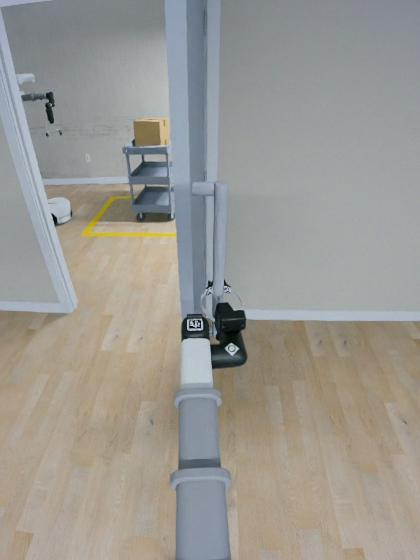

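Request:
move(blocking=false, cameras=[], r2={"base":{"translate_m":0.02,"strafe_m":0.15},"pace":"slow","contact_limits":{"translate_m":0.7}})

Request:
wait(seconds=5, cameras=[])

Request:
move(blocking=false, cameras=[], r2={"base":{"translate_m":0.1,"strafe_m":0.175},"pace":"slow","contact_limits":{"translate_m":0.7}})

Request:
wait(seconds=5, cameras=["r2_head_camera"])

Scene clock: 1094.90 s.
move: r2 moving
r1: as last shown
r1.lidar_m: 0.97 1.04 1.31 1.29 1.37 0.98 0.90 0.99 1.47 1.46 1.57 2.39
r1.motor_effort: lift_m=+24(24) arm_m=-4(4) wheel_0=-2(3) wheel_1=-2(2) wheel_2=-1(1)
r1.servo_current: wrist_yaw_rad=59(59) wrist_pitch_rad=46(52) wrist_roll_rad=52(52) gripper_m=39(46)
r1.wrist_depth_mm: 1229 1229 1229 1205 1205 1205 1205 / 1229 1205 1205 1229 1229 1255 1229 / 1229 1205 1205 1229 1255 1255 1229 / 1205 1205 1229 1205 1205 1255 1229 / 1205 1205 1182 1205 1025 1255 1229 / 1229 1205 211 1229 196 627 1255 / 1229 1205 1229 144 1205 1229 1255
r2.base_odometry: x=-3.069 y=+0.041 heading=-2.355
r2.turned_by_wheels: +0.001
r2.turned_by_imu: +0.022
r2.base_tilt: forward=-0.3 right=+0.2
r2.lidar_m: 0.71 2.06 2.77 2.94 3.17 4.16 4.13 2.30 1.83 1.78 1.94 1.75
r2.base_status: translate_m moving; strafe_m moving
r2.joint_positions: lift_m=+0.830 arm_m=+0.375 wrist_yaw_rad=+0.022 wrist_pitch_rad=+0.001 wrist_roll_rad=+0.000 gripper_m=-0.028
r2.joint_status: not commanded
r2.measured_speeds: translate_m=+0.007 strafe_m=+0.052 rotate_rad=-0.001 lift_m=+0.000 arm_m=+0.000 wrist_yaw_rad=+0.000 wrist_pitch_rad=+0.000 wrist_roll_rad=+0.000
r2.motor_effort: lift_m=+20(20) arm_m=-14(14) wheel_0=-9(9) wheel_1=+5(7) wheel_2=+15(28)
r2.servo_current: wrist_yaw_rad=124(137) wrist_pitch_rad=39(46) wrist_roll_rad=59(59) gripper_m=124(130)
r2.contact_limits: translate_m 0.7
r2.hand_pose: x=+0.8357 y=-0.0810 z=+1.0077 quat_wxyz=(+1.000, +0.000, +0.001, +0.011) (m; r2's base frame)
r2.wrist_depth_mm: 122 160 277 165 - - - / 123 170 254 167 - - - / 124 160 253 167 - - - / 124 160 253 168 - - - / 124 160 252 169 - - - / 124 157 185 172 172 - - / 124 141 227 - - - -
pictures: none
No camera images: "cameras" was empty.

Scene clock: 1097.13 s.
earlier move: r2 done
r1.base_odometry: x=-1.569 y=+2.668 heading=-0.766
r1.turned_by_wheels: +0.000
r1.turned_by_imu: +0.000
r1.base_tilt: forward=-1.6 right=+1.2
r1.lidar_m: 0.97 1.05 1.35 1.29 1.34 0.97 0.91 1.01 1.49 1.47 1.55 2.39
r1.base_status: not commanded
r1.joint_positions: lift_m=+1.120 arm_m=+0.100 wrist_yaw_rad=+0.002 wrist_pitch_rad=+1.569 wrist_roll_rad=+1.120 gripper_m=+0.090
r1.joint_status: not commanded
r1.measured_speeds: all 0
r1.motor_effort: lift_m=+24(24) arm_m=-4(4) wheel_0=-3(3) wheel_1=-2(2) wheel_2=-1(1)
r1.servo_current: wrist_yaw_rad=59(65) wrist_pitch_rad=39(52) wrist_roll_rad=59(72) gripper_m=39(52)
r1.hand_pose: x=+0.2717 y=-0.0874 z=+1.0094 quat_wxyz=(+0.600, +0.375, +0.599, -0.375) (m; r1's base frame)
r1.wrist_depth_mm: 1182 1229 1229 1229 1229 1255 1255 / 1229 1229 1205 1205 1229 1229 1281 / 1229 1229 1229 1229 1255 1255 1205 / 1205 1205 1205 1229 1255 1205 1255 / 1205 1229 1229 1182 1008 1229 1229 / 1229 1255 213 1229 196 634 1229 / 1205 1229 1229 144 1229 1255 1255
r2.base_odometry: x=-2.986 y=-0.069 heading=-2.355
r2.turned_by_wheels: +0.000
r2.turned_by_imu: -0.017
r2.base_tilt: forward=-0.6 right=+0.1
r2.lidar_m: 0.72 2.00 2.75 2.80 3.03 4.15 4.14 2.60 1.98 1.93 2.09 1.78
r2.base_status: done
r2.joint_positions: lift_m=+0.830 arm_m=+0.375 wrist_yaw_rad=+0.022 wrist_pitch_rad=+0.001 wrist_roll_rad=+0.000 gripper_m=-0.028
r2.joint_status: not commanded
r2.measured_speeds: all 0
r2.on_its_own: wrist_yaw_rad is at rest, and its servo_current (130 mA) is outside its rest range (0 to 104 mA)
r2.motor_effort: lift_m=+20(20) arm_m=-13(14) wheel_0=-2(12) wheel_1=+3(7) wheel_2=+14(28)
r2.servo_current: wrist_yaw_rad=130(150) wrist_pitch_rad=39(46) wrist_roll_rad=39(59) gripper_m=124(130)
r2.contact_limits: translate_m 0.7
r2.hand_pose: x=+0.8357 y=-0.0810 z=+1.0077 quat_wxyz=(+1.000, +0.000, +0.001, +0.011) (m; r2's base frame)
r2.wrist_depth_mm: 132 166 240 163 - - - / 132 167 239 165 - - - / 132 174 240 165 - - - / 134 167 241 166 - - - / 135 167 239 167 - - - / 135 159 186 167 170 - - / 134 151 211 - - - -
wait: 2.23 of 5 s (r2 has come to rest)
pictures: none
No camera images: "cameras" was empty.

Scene clock: 1097.63 s.
move: r2 moving
r1: as last shown
r1.lidar_m: 0.97 1.04 1.34 1.30 1.36 0.99 0.93 0.99 1.46 1.46 1.56 2.39
r1.servo_current: wrist_yaw_rad=39(65) wrist_pitch_rad=46(52) wrist_roll_rad=39(65) gripper_m=46(46)
r1.wrist_depth_mm: 1182 1205 1205 1229 1229 1229 1229 / 1205 1205 1229 1229 1229 1229 1255 / 1205 1255 1205 1255 1229 1229 1229 / 1182 1229 1229 1205 1205 1229 1229 / 1229 1229 1229 1229 1025 1255 1205 / 1205 1229 213 1255 196 634 1229 / 1205 1205 1229 145 1229 1229 1229
r2.base_odometry: x=-2.982 y=-0.081 heading=-2.354
r2.turned_by_wheels: +0.001
r2.turned_by_imu: +0.001
r2.base_tilt: forward=-0.6 right=+0.0
r2.lidar_m: 0.73 1.97 2.74 2.79 2.98 4.16 4.18 2.56 1.96 1.93 2.10 1.75
r2.base_status: translate_m moving; strafe_m moving
r2.joint_positions: lift_m=+0.830 arm_m=+0.374 wrist_yaw_rad=+0.022 wrist_pitch_rad=+0.001 wrist_roll_rad=+0.000 gripper_m=-0.029
r2.joint_status: not commanded
r2.measured_speeds: translate_m=+0.023 strafe_m=+0.043 rotate_rad=+0.000 lift_m=+0.000 arm_m=-0.001 wrist_yaw_rad=+0.000 wrist_pitch_rad=+0.000 wrist_roll_rad=+0.000
r2.motor_effort: lift_m=+20(20) arm_m=-9(14) wheel_0=+4(6) wheel_1=+9(9) wheel_2=+2(14)
r2.servo_current: wrist_yaw_rad=124(143) wrist_pitch_rad=33(46) wrist_roll_rad=46(59) gripper_m=117(130)
r2.contact_limits: translate_m 0.7
r2.hand_pose: x=+0.8355 y=-0.0810 z=+1.0077 quat_wxyz=(+1.000, +0.000, +0.001, +0.011) (m; r2's base frame)
r2.wrist_depth_mm: 132 168 243 161 - - - / 133 169 229 163 - - - / 133 177 229 164 - - - / 133 177 229 166 - - - / 134 176 241 167 - - - / 133 162 185 167 174 - - / 135 147 213 - - - -
pictures: none
No camera images: "cameras" was empty.

Scene clock: 1100.43 s.
earlier move: r2 done
r1.base_odometry: x=-1.569 y=+2.668 heading=-0.766
r1.turned_by_wheels: +0.000
r1.turned_by_imu: +0.000
r1.base_tilt: forward=-1.6 right=+1.2
r1.lidar_m: 0.96 1.03 1.35 1.28 1.35 0.99 0.91 1.00 1.45 1.47 1.57 2.40
r1.base_status: not commanded
r1.joint_positions: lift_m=+1.120 arm_m=+0.100 wrist_yaw_rad=+0.002 wrist_pitch_rad=+1.569 wrist_roll_rad=+1.120 gripper_m=+0.090
r1.joint_status: not commanded
r1.measured_speeds: all 0
r1.motor_effort: lift_m=+24(24) arm_m=-4(4) wheel_0=-2(3) wheel_1=-2(2) wheel_2=-1(1)
r1.servo_current: wrist_yaw_rad=59(72) wrist_pitch_rad=39(52) wrist_roll_rad=52(65) gripper_m=46(46)
r1.hand_pose: x=+0.2717 y=-0.0874 z=+1.0094 quat_wxyz=(+0.600, +0.375, +0.599, -0.375) (m; r1's base frame)
r1.wrist_depth_mm: 1205 1205 1205 1229 1229 1229 1205 / 1229 1229 1229 1229 1229 1229 1229 / 1205 1182 1229 1205 1229 1229 1205 / 1205 1205 1229 1229 1229 1229 1255 / 1205 1205 1229 1205 1008 1255 1229 / 1255 1229 211 1205 196 627 1229 / 1205 1229 1205 144 1229 1205 1229
r2.base_odometry: x=-2.932 y=-0.263 heading=-2.352
r2.turned_by_wheels: +0.003
r2.turned_by_imu: +0.015
r2.base_tilt: forward=-0.7 right=+0.0
r2.lidar_m: 0.71 1.82 2.66 2.62 2.83 4.18 - 2.79 2.16 2.12 2.16 1.68
r2.base_status: done
r2.joint_positions: lift_m=+0.830 arm_m=+0.374 wrist_yaw_rad=+0.020 wrist_pitch_rad=+0.001 wrist_roll_rad=+0.000 gripper_m=-0.029
r2.joint_status: not commanded
r2.measured_speeds: all 0
r2.motor_effort: lift_m=+20(20) arm_m=+3(14) wheel_0=+23(27) wheel_1=+17(18) wheel_2=+5(14)
r2.servo_current: wrist_yaw_rad=104(143) wrist_pitch_rad=39(46) wrist_roll_rad=46(59) gripper_m=78(130)
r2.contact_limits: translate_m 0.7
r2.hand_pose: x=+0.8349 y=-0.0818 z=+1.0077 quat_wxyz=(+1.000, +0.000, +0.001, +0.010) (m; r2's base frame)
r2.wrist_depth_mm: 137 167 128 334 - - - / 138 169 193 139 - - - / 134 169 195 139 - - - / 142 170 195 334 - - - / 138 175 137 336 - - - / 141 164 177 156 167 - - / 141 154 201 - - - -
wait: 2.80 of 5 s (r2 has come to rest)
pictures: r2_head_camera
Images, in order (width x height): r2_head_camera 420x560.

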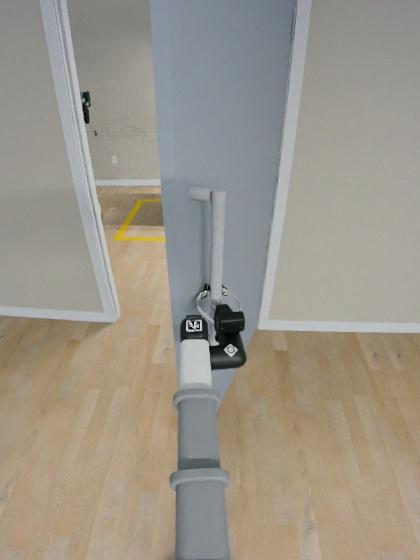

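Door is closing properly. Continue.

Request:
move(blocking=false, cameras=[], r2={"base":{"translate_m":0.165,"strafe_m":0.15},"pace":"slow","contact_limits":{"translate_m":0.7}})

Request:
wait(seconds=6, cameras=["r2_head_camera"])

Scene clock: 1106.00 s.
move: r2 moving
r1: as last shown
r1.base_tilt: forward=-1.6 right=+1.3
r1.lidar_m: 0.96 1.05 1.35 1.28 1.36 0.99 0.91 0.99 1.49 1.48 1.56 2.41
r1.motor_effort: lift_m=+24(24) arm_m=-4(4) wheel_0=-2(2) wheel_1=-2(2) wheel_2=-1(1)
r1.servo_current: wrist_yaw_rad=59(59) wrist_pitch_rad=46(46) wrist_roll_rad=46(59) gripper_m=39(46)
r1.wrist_depth_mm: 1205 1255 1229 1229 1205 1205 1205 / 1229 1229 1229 1229 1205 1255 1229 / 1205 1255 1229 1229 1255 1229 1229 / 1205 1229 1229 1205 1229 1229 1255 / 1205 1205 1229 1160 1025 1229 1229 / 1205 1255 213 1205 196 634 1255 / 1229 1229 1229 145 1229 1255 1229
r2.base_odometry: x=-2.932 y=-0.276 heading=-2.349
r2.turned_by_wheels: +0.003
r2.turned_by_imu: +0.011
r2.base_tilt: forward=-0.7 right=+0.1
r2.lidar_m: 0.71 1.82 2.65 2.60 2.82 4.19 - 2.79 2.18 2.13 2.12 1.63
r2.base_status: translate_m moving; strafe_m moving
r2.joint_positions: lift_m=+0.830 arm_m=+0.374 wrist_yaw_rad=+0.020 wrist_pitch_rad=+0.001 wrist_roll_rad=+0.000 gripper_m=-0.029
r2.joint_status: not commanded
r2.measured_speeds: translate_m=+0.038 strafe_m=+0.032 rotate_rad=-0.005 lift_m=+0.000 arm_m=+0.000 wrist_yaw_rad=+0.000 wrist_pitch_rad=+0.000 wrist_roll_rad=+0.000
r2.motor_effort: lift_m=+20(20) arm_m=+0(1) wheel_0=+19(26) wheel_1=+19(20) wheel_2=+0(4)
r2.servo_current: wrist_yaw_rad=111(124) wrist_pitch_rad=46(46) wrist_roll_rad=46(59) gripper_m=78(85)
r2.contact_limits: translate_m 0.7
r2.hand_pose: x=+0.8349 y=-0.0818 z=+1.0077 quat_wxyz=(+1.000, +0.000, +0.001, +0.010) (m; r2's base frame)
r2.wrist_depth_mm: 137 167 126 325 397 - - / 138 168 193 325 399 - - / 134 169 130 140 394 - - / 138 169 193 327 394 - - / 138 175 133 329 397 - - / 142 164 175 157 167 - - / 142 169 200 - - - -
pictures: none
No camera images: "cameras" was empty.

Scene clock: 1109.03 s.
earlier move: r2 done
r1.base_odometry: x=-1.569 y=+2.668 heading=-0.766
r1.turned_by_wheels: +0.000
r1.turned_by_imu: +0.000
r1.base_tilt: forward=-1.6 right=+1.3
r1.lidar_m: 0.97 1.06 1.34 1.29 1.35 0.96 0.91 1.00 1.47 1.47 1.55 2.37
r1.base_status: not commanded
r1.joint_positions: lift_m=+1.120 arm_m=+0.100 wrist_yaw_rad=+0.002 wrist_pitch_rad=+1.569 wrist_roll_rad=+1.120 gripper_m=+0.090
r1.joint_status: not commanded
r1.measured_speeds: all 0
r1.motor_effort: lift_m=+24(24) arm_m=-4(4) wheel_0=-2(3) wheel_1=-2(2) wheel_2=-1(1)
r1.servo_current: wrist_yaw_rad=59(72) wrist_pitch_rad=39(46) wrist_roll_rad=59(65) gripper_m=39(52)
r1.hand_pose: x=+0.2717 y=-0.0874 z=+1.0094 quat_wxyz=(+0.600, +0.375, +0.599, -0.375) (m; r1's base frame)
r1.wrist_depth_mm: 1205 1205 1205 1229 1229 1229 1255 / 1255 1229 1205 1182 1255 1255 1229 / 1229 1205 1229 1205 1255 1205 1255 / 1205 1205 1229 1229 1229 1255 1255 / 1229 1229 1229 1160 1008 1229 1255 / 1205 1205 212 1229 196 634 1255 / 1229 1205 1229 144 1229 1229 1229
r2.base_odometry: x=-2.940 y=-0.486 heading=-2.348
r2.turned_by_wheels: +0.002
r2.turned_by_imu: +0.105
r2.base_tilt: forward=-0.7 right=+0.0
r2.lidar_m: 0.74 1.72 2.44 2.43 2.77 4.31 - 2.79 2.32 2.32 1.82 1.06
r2.base_status: done
r2.joint_positions: lift_m=+0.830 arm_m=+0.374 wrist_yaw_rad=+0.020 wrist_pitch_rad=+0.001 wrist_roll_rad=+0.000 gripper_m=-0.029
r2.joint_status: not commanded
r2.measured_speeds: all 0
r2.on_its_own: wrist_yaw_rad is at rest, and its servo_current (117 mA) is outside its rest range (0 to 104 mA)
r2.motor_effort: lift_m=+20(20) arm_m=-2(4) wheel_0=+27(28) wheel_1=+15(21) wheel_2=+12(12)
r2.servo_current: wrist_yaw_rad=117(124) wrist_pitch_rad=39(52) wrist_roll_rad=46(59) gripper_m=78(85)
r2.contact_limits: translate_m 0.7
r2.hand_pose: x=+0.8350 y=-0.0818 z=+1.0077 quat_wxyz=(+1.000, +0.000, +0.001, +0.010) (m; r2's base frame)
r2.wrist_depth_mm: - 188 201 249 285 347 - / 176 189 205 250 285 345 - / 175 189 206 150 287 347 - / - 190 207 150 290 351 - / - 190 204 150 289 351 - / - 185 170 154 278 355 - / - 181 205 - 294 379 -
wait: 3.03 of 6 s (r2 has come to rest)
pictures: r2_head_camera
Images, in order (width x height): r2_head_camera 420x560.

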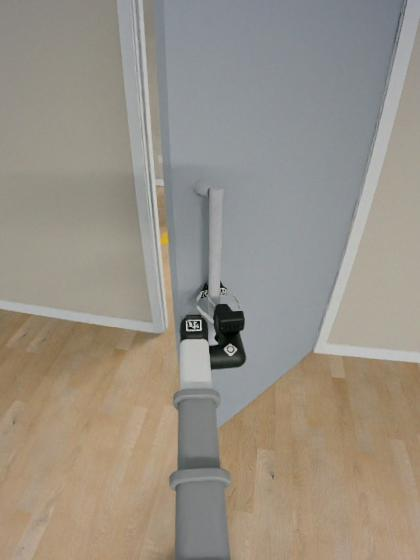

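Request:
move(blocking=false, cameras=[], r2={"base":{"translate_m":0.2,"strafe_m":0.09},"pace":"slow","contact_limits":{"translate_m":0.7}})

Request:
wait(seconds=6, cameras=["r2_head_camera"])

Scene clock: 1113.30 s.
move: r2 moving
r1: as last shown
r1.lidar_m: 0.96 1.04 1.34 1.27 1.37 0.99 0.93 1.00 1.45 1.47 1.53 2.38
r1.servo_current: wrist_yaw_rad=59(59) wrist_pitch_rad=39(46) wrist_roll_rad=52(59) gripper_m=39(46)
r1.wrist_depth_mm: 1205 1229 1229 1229 1255 1229 1205 / 1205 1205 1229 1255 1205 1229 1205 / 1229 1229 1255 1205 1205 1229 1255 / 1229 1205 1205 1205 1205 1229 1229 / 1182 1229 1229 1182 1025 1229 1255 / 1205 1229 212 1205 195 634 1229 / 1229 1229 1205 144 1229 1229 1229
r2.base_odometry: x=-2.945 y=-0.499 heading=-2.344
r2.turned_by_wheels: +0.003
r2.turned_by_imu: +0.048
r2.base_tilt: forward=-0.6 right=+0.0
r2.lidar_m: 0.74 1.71 2.44 2.43 2.86 4.32 - 2.73 2.32 2.34 1.72 1.02
r2.base_status: translate_m moving; strafe_m moving
r2.joint_positions: lift_m=+0.830 arm_m=+0.374 wrist_yaw_rad=+0.020 wrist_pitch_rad=+0.001 wrist_roll_rad=+0.000 gripper_m=-0.029
r2.joint_status: not commanded
r2.measured_speeds: translate_m=+0.048 strafe_m=+0.022 rotate_rad=+0.000 lift_m=+0.000 arm_m=+0.000 wrist_yaw_rad=+0.000 wrist_pitch_rad=+0.000 wrist_roll_rad=+0.000
r2.motor_effort: lift_m=+20(20) arm_m=-6(6) wheel_0=+20(22) wheel_1=+13(14) wheel_2=+6(14)
r2.servo_current: wrist_yaw_rad=104(124) wrist_pitch_rad=46(46) wrist_roll_rad=46(59) gripper_m=85(85)
r2.contact_limits: translate_m 0.7
r2.hand_pose: x=+0.8351 y=-0.0817 z=+1.0077 quat_wxyz=(+1.000, +0.000, +0.001, +0.010) (m; r2's base frame)
r2.wrist_depth_mm: - 209 222 258 287 329 379 / - 210 223 259 286 330 373 / - 211 224 164 290 332 384 / - 212 227 260 290 334 382 / - 213 224 165 293 336 387 / - 207 179 166 287 338 392 / - 155 227 - 287 355 387
pictures: none
No camera images: "cameras" was empty.

Scene clock: 1116.20 s.
earlier move: r2 done
r1.base_odometry: x=-1.569 y=+2.668 heading=-0.766
r1.turned_by_wheels: +0.000
r1.turned_by_imu: +0.000
r1.base_tilt: forward=-1.6 right=+1.3
r1.lidar_m: 0.96 1.04 1.34 1.29 1.36 0.98 0.92 1.01 1.47 1.45 1.52 2.40
r1.base_status: not commanded
r1.joint_positions: lift_m=+1.120 arm_m=+0.100 wrist_yaw_rad=+0.002 wrist_pitch_rad=+1.569 wrist_roll_rad=+1.120 gripper_m=+0.090
r1.joint_status: not commanded
r1.measured_speeds: all 0
r1.motor_effort: lift_m=+24(24) arm_m=-4(4) wheel_0=-2(3) wheel_1=-2(2) wheel_2=-1(1)
r1.servo_current: wrist_yaw_rad=52(65) wrist_pitch_rad=39(46) wrist_roll_rad=52(65) gripper_m=39(52)
r1.hand_pose: x=+0.2717 y=-0.0874 z=+1.0094 quat_wxyz=(+0.600, +0.375, +0.599, -0.375) (m; r1's base frame)
r1.wrist_depth_mm: 1205 1229 1229 1229 1182 1255 1205 / 1205 1205 1205 1255 1229 1205 1229 / 1229 1205 1205 1205 1229 1205 1255 / 1205 1182 1229 1229 1229 1229 1229 / 1229 1229 1229 1160 1008 1229 1281 / 1229 1229 211 1229 195 640 1255 / 1229 1229 1229 144 1229 1205 1205
r2.base_odometry: x=-3.015 y=-0.692 heading=-2.344
r2.turned_by_wheels: +0.001
r2.turned_by_imu: +0.012
r2.base_tilt: forward=-0.6 right=+0.0
r2.lidar_m: 0.75 1.56 2.29 2.27 2.72 4.51 - 2.84 2.45 2.46 1.53 0.94
r2.base_status: done
r2.joint_positions: lift_m=+0.830 arm_m=+0.374 wrist_yaw_rad=+0.020 wrist_pitch_rad=+0.001 wrist_roll_rad=+0.000 gripper_m=-0.029
r2.joint_status: not commanded
r2.measured_speeds: all 0
r2.on_its_own: wrist_yaw_rad is at rest, and its servo_current (117 mA) is outside its rest range (0 to 104 mA)
r2.motor_effort: lift_m=+20(20) arm_m=-7(7) wheel_0=+22(31) wheel_1=+11(17) wheel_2=+15(16)
r2.servo_current: wrist_yaw_rad=117(130) wrist_pitch_rad=46(46) wrist_roll_rad=59(59) gripper_m=78(85)
r2.contact_limits: translate_m 0.7
r2.hand_pose: x=+0.8351 y=-0.0817 z=+1.0077 quat_wxyz=(+1.000, +0.000, +0.001, +0.010) (m; r2's base frame)
r2.wrist_depth_mm: - 224 229 164 255 267 282 / - 226 231 246 257 270 283 / - 227 233 247 258 272 286 / - 229 233 248 258 274 286 / - 229 234 166 260 274 287 / - 161 178 167 257 277 290 / - 156 237 - 262 285 293
wait: 2.90 of 6 s (r2 has come to rest)
pictures: r2_head_camera
Images, in order (width x height): r2_head_camera 420x560.

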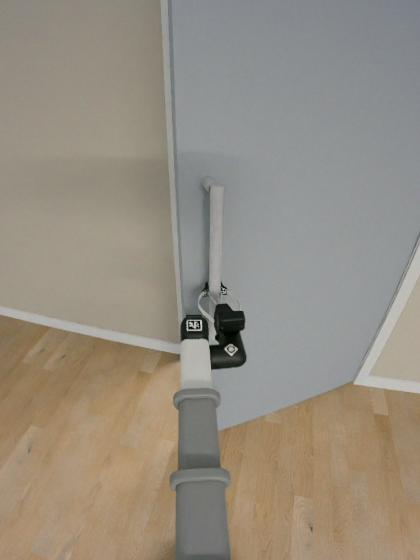

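Request:
move(blocking=false, cameras=[], r2={"base":{"translate_m":0.232,"strafe_m":0.03},"pace":"slow","contact_limits":{"translate_m":0.7}})

Request:
wait(seconds=6, cameras=["r2_head_camera"])

Scene clock: 1119.50 s.
move: r2 moving
r1: as last shown
r1.lidar_m: 0.97 1.05 1.35 1.27 1.35 0.98 0.93 0.98 1.46 1.47 1.54 2.39
r1.motor_effort: lift_m=+24(24) arm_m=-4(4) wheel_0=-3(3) wheel_1=-2(2) wheel_2=-1(1)
r1.servo_current: wrist_yaw_rad=46(59) wrist_pitch_rad=46(46) wrist_roll_rad=52(52) gripper_m=39(46)
r1.wrist_depth_mm: 1229 1182 1205 1229 1229 1229 1205 / 1229 1229 1205 1205 1205 1229 1255 / 1205 1255 1205 1229 1229 1229 1255 / 1255 1229 1229 1229 1229 1255 1229 / 1229 1205 1229 1182 991 1255 1229 / 1182 1205 211 1229 196 627 1281 / 1255 1229 1229 144 1255 1229 1281
r2.base_odometry: x=-3.023 y=-0.702 heading=-2.340
r2.turned_by_wheels: +0.004
r2.turned_by_imu: +0.004
r2.base_tilt: forward=-0.7 right=+0.0
r2.lidar_m: 0.77 1.56 2.28 2.28 2.68 4.51 - 2.86 2.46 2.47 1.54 0.95
r2.base_status: translate_m moving; strafe_m moving
r2.joint_positions: lift_m=+0.830 arm_m=+0.374 wrist_yaw_rad=+0.020 wrist_pitch_rad=+0.001 wrist_roll_rad=+0.000 gripper_m=-0.029
r2.joint_status: not commanded
r2.measured_speeds: translate_m=+0.048 strafe_m=+0.006 rotate_rad=+0.001 lift_m=+0.000 arm_m=+0.000 wrist_yaw_rad=+0.000 wrist_pitch_rad=+0.000 wrist_roll_rad=+0.000
r2.motor_effort: lift_m=+20(20) arm_m=-7(7) wheel_0=+24(24) wheel_1=+14(15) wheel_2=+10(14)
r2.servo_current: wrist_yaw_rad=117(124) wrist_pitch_rad=39(46) wrist_roll_rad=46(52) gripper_m=78(85)
r2.contact_limits: translate_m 0.7
r2.hand_pose: x=+0.8352 y=-0.0817 z=+1.0077 quat_wxyz=(+1.000, +0.000, +0.001, +0.010) (m; r2's base frame)
r2.wrist_depth_mm: - - 229 165 254 266 278 / - 227 232 246 255 268 279 / - 228 232 245 257 270 281 / - 229 234 248 257 271 282 / - 229 234 165 259 273 285 / - 162 178 167 256 273 287 / - 156 237 - 260 279 290
pictures: none
No camera images: "cameras" was empty.

Scene clock: 1122.60 s.
earlier move: r2 done
r1.base_odometry: x=-1.569 y=+2.668 heading=-0.766
r1.turned_by_wheels: +0.000
r1.turned_by_imu: +0.000
r1.base_tilt: forward=-1.6 right=+1.3
r1.lidar_m: 0.95 1.03 1.35 1.28 1.35 0.99 0.93 1.02 1.47 1.48 1.56 2.38
r1.base_status: not commanded
r1.joint_positions: lift_m=+1.120 arm_m=+0.100 wrist_yaw_rad=+0.002 wrist_pitch_rad=+1.569 wrist_roll_rad=+1.120 gripper_m=+0.090
r1.joint_status: not commanded
r1.measured_speeds: all 0
r1.motor_effort: lift_m=+24(24) arm_m=-4(4) wheel_0=-2(3) wheel_1=-2(2) wheel_2=-1(1)
r1.servo_current: wrist_yaw_rad=39(59) wrist_pitch_rad=39(46) wrist_roll_rad=59(65) gripper_m=46(52)
r1.hand_pose: x=+0.2717 y=-0.0874 z=+1.0094 quat_wxyz=(+0.600, +0.375, +0.599, -0.375) (m; r1's base frame)
r1.wrist_depth_mm: 1229 1182 1205 1229 1229 1205 1229 / 1205 1205 1205 1205 1205 1229 1229 / 1205 1229 1229 1229 1229 1229 1229 / 1205 1229 1229 1229 1205 1229 1205 / 1229 1229 1229 1182 1008 1229 1229 / 1205 1205 212 1229 196 634 1229 / 1229 1205 1229 145 1205 1229 1229
r2.base_odometry: x=-3.155 y=-0.880 heading=-2.340
r2.turned_by_wheels: +0.000
r2.turned_by_imu: +0.027
r2.base_tilt: forward=-0.7 right=+0.0
r2.lidar_m: 0.77 1.33 2.16 2.19 2.63 4.68 - 2.90 2.53 2.09 1.22 0.90
r2.base_status: done
r2.joint_positions: lift_m=+0.830 arm_m=+0.374 wrist_yaw_rad=+0.020 wrist_pitch_rad=+0.001 wrist_roll_rad=+0.000 gripper_m=-0.029
r2.joint_status: not commanded
r2.measured_speeds: all 0
r2.on_its_own: wrist_yaw_rad is at rest, and its servo_current (117 mA) is outside its rest range (0 to 104 mA)
r2.motor_effort: lift_m=+20(20) arm_m=-8(8) wheel_0=+19(32) wheel_1=+10(17) wheel_2=+16(17)
r2.servo_current: wrist_yaw_rad=117(130) wrist_pitch_rad=46(52) wrist_roll_rad=59(59) gripper_m=78(85)
r2.contact_limits: translate_m 0.7
r2.hand_pose: x=+0.8352 y=-0.0816 z=+1.0077 quat_wxyz=(+1.000, +0.000, +0.001, +0.010) (m; r2's base frame)
r2.wrist_depth_mm: - - 244 174 234 229 224 / - - 244 236 235 229 225 / - - 246 164 236 231 227 / - - 248 171 237 232 229 / - - 249 171 239 233 229 / - - 180 166 238 234 231 / - - 253 - 239 234 232
wait: 3.10 of 6 s (r2 has come to rest)
pictures: r2_head_camera
Images, in order (width x height): r2_head_camera 420x560.

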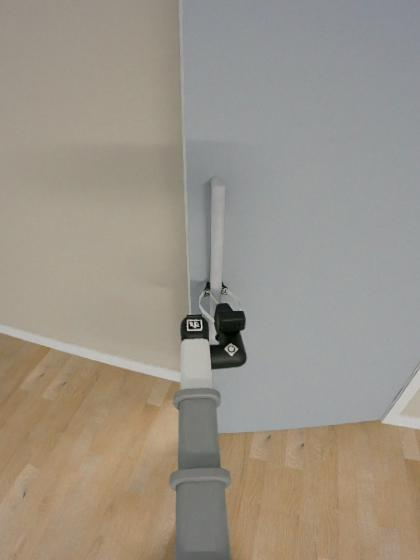

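Request:
move(blocking=false, cameras=[], r2={"base":{"translate_m":0.213,"strafe_m":-0.045},"pace":"slow","contact_limits":{"translate_m":0.6}})

Request:
wait(seconds=6, cameras=["r2_head_camera"])

Scene clock: 1131.37 s.
move: r2 moving
r1: as last shown
r1.base_tilt: forward=-1.6 right=+1.2
r1.lidar_m: 0.97 1.03 1.33 1.28 1.35 1.01 0.94 1.00 1.44 1.46 1.56 2.36
r1.servo_current: wrist_yaw_rad=46(59) wrist_pitch_rad=39(46) wrist_roll_rad=39(59) gripper_m=39(46)
r1.wrist_depth_mm: 1229 1205 1205 1229 1229 1205 1255 / 1205 1205 1229 1229 1229 1229 1229 / 1229 1205 1229 1205 1229 1229 1205 / 1205 1205 1229 1205 1229 1255 1281 / 1205 1182 1229 1182 1025 1229 1229 / 1229 1229 212 1229 196 634 1255 / 1229 1205 1229 144 1229 1229 1255
r2.base_odometry: x=-3.165 y=-0.887 heading=-2.337
r2.turned_by_wheels: +0.004
r2.turned_by_imu: +0.004
r2.base_tilt: forward=-0.7 right=+0.0
r2.lidar_m: 0.77 1.30 2.18 2.18 2.64 4.71 - 2.91 2.57 2.02 1.18 0.86
r2.base_status: translate_m moving; strafe_m moving
r2.joint_positions: lift_m=+0.830 arm_m=+0.374 wrist_yaw_rad=+0.020 wrist_pitch_rad=+0.001 wrist_roll_rad=+0.000 gripper_m=-0.029
r2.joint_status: not commanded
r2.measured_speeds: translate_m=+0.048 strafe_m=-0.009 rotate_rad=+0.000 lift_m=+0.000 arm_m=+0.000 wrist_yaw_rad=+0.000 wrist_pitch_rad=+0.000 wrist_roll_rad=+0.000
r2.motor_effort: lift_m=+20(21) arm_m=-8(8) wheel_0=+20(22) wheel_1=+11(11) wheel_2=+10(14)
r2.servo_current: wrist_yaw_rad=124(124) wrist_pitch_rad=46(46) wrist_roll_rad=39(52) gripper_m=78(78)
r2.contact_limits: translate_m 0.6
r2.hand_pose: x=+0.8352 y=-0.0816 z=+1.0077 quat_wxyz=(+1.000, +0.000, +0.001, +0.010) (m; r2's base frame)
r2.wrist_depth_mm: - - 243 163 232 227 222 / - - 246 237 234 228 224 / - - 246 164 235 229 224 / - - 249 171 236 230 226 / - - 251 171 238 232 227 / - - 179 165 236 232 229 / - - 253 - 237 233 230
pictures: none
No camera images: "cameras" was empty.

Scene clock: 1134.33 s.
earlier move: r2 done
r1.base_odometry: x=-1.569 y=+2.668 heading=-0.766
r1.turned_by_wheels: +0.000
r1.turned_by_imu: +0.000
r1.base_tilt: forward=-1.6 right=+1.2
r1.lidar_m: 0.97 1.04 1.34 1.28 1.36 0.99 0.92 1.00 1.48 1.46 1.56 2.31
r1.base_status: not commanded
r1.joint_positions: lift_m=+1.120 arm_m=+0.100 wrist_yaw_rad=+0.002 wrist_pitch_rad=+1.569 wrist_roll_rad=+1.120 gripper_m=+0.090
r1.joint_status: not commanded
r1.measured_speeds: all 0
r1.motor_effort: lift_m=+24(24) arm_m=-4(4) wheel_0=-2(3) wheel_1=-2(2) wheel_2=-1(1)
r1.servo_current: wrist_yaw_rad=59(72) wrist_pitch_rad=46(46) wrist_roll_rad=52(65) gripper_m=39(46)
r1.hand_pose: x=+0.2717 y=-0.0874 z=+1.0094 quat_wxyz=(+0.600, +0.375, +0.599, -0.375) (m; r1's base frame)
r1.wrist_depth_mm: 1205 1205 1205 1255 1205 1229 1229 / 1205 1205 1205 1229 1229 1255 1229 / 1205 1205 1229 1229 1229 1229 1255 / 1229 1205 1205 1229 1229 1229 1229 / 1229 1205 1205 1182 1008 1255 1229 / 1205 1229 212 1255 196 634 1229 / 1229 1205 1255 144 1205 1229 1229
r2.base_odometry: x=-3.335 y=-1.003 heading=-2.336
r2.turned_by_wheels: +0.000
r2.turned_by_imu: +0.031
r2.base_tilt: forward=-0.6 right=+0.0
r2.lidar_m: 0.79 1.09 2.12 2.18 2.64 4.92 - 2.87 2.58 1.61 0.97 0.82
r2.base_status: done
r2.joint_positions: lift_m=+0.830 arm_m=+0.374 wrist_yaw_rad=+0.021 wrist_pitch_rad=+0.001 wrist_roll_rad=+0.000 gripper_m=-0.029
r2.joint_status: not commanded
r2.measured_speeds: all 0
r2.on_its_own: wrist_yaw_rad is at rest, and its servo_current (124 mA) is outside its rest range (0 to 104 mA)
r2.motor_effort: lift_m=+20(21) arm_m=-5(9) wheel_0=+19(33) wheel_1=+10(19) wheel_2=+21(21)
r2.servo_current: wrist_yaw_rad=124(130) wrist_pitch_rad=39(52) wrist_roll_rad=39(59) gripper_m=78(85)
r2.contact_limits: translate_m 0.6
r2.hand_pose: x=+0.8351 y=-0.0814 z=+1.0077 quat_wxyz=(+1.000, +0.000, +0.001, +0.010) (m; r2's base frame)
r2.wrist_depth_mm: 459 399 338 163 219 202 191 / 462 402 336 163 220 204 193 / 459 407 340 169 223 206 193 / 462 410 340 169 223 207 195 / 466 415 345 165 226 207 196 / 473 415 181 166 218 208 196 / - 421 370 - 224 204 198
wait: 2.97 of 6 s (r2 has come to rest)
pictures: r2_head_camera
Images, in order (width x height): r2_head_camera 420x560.

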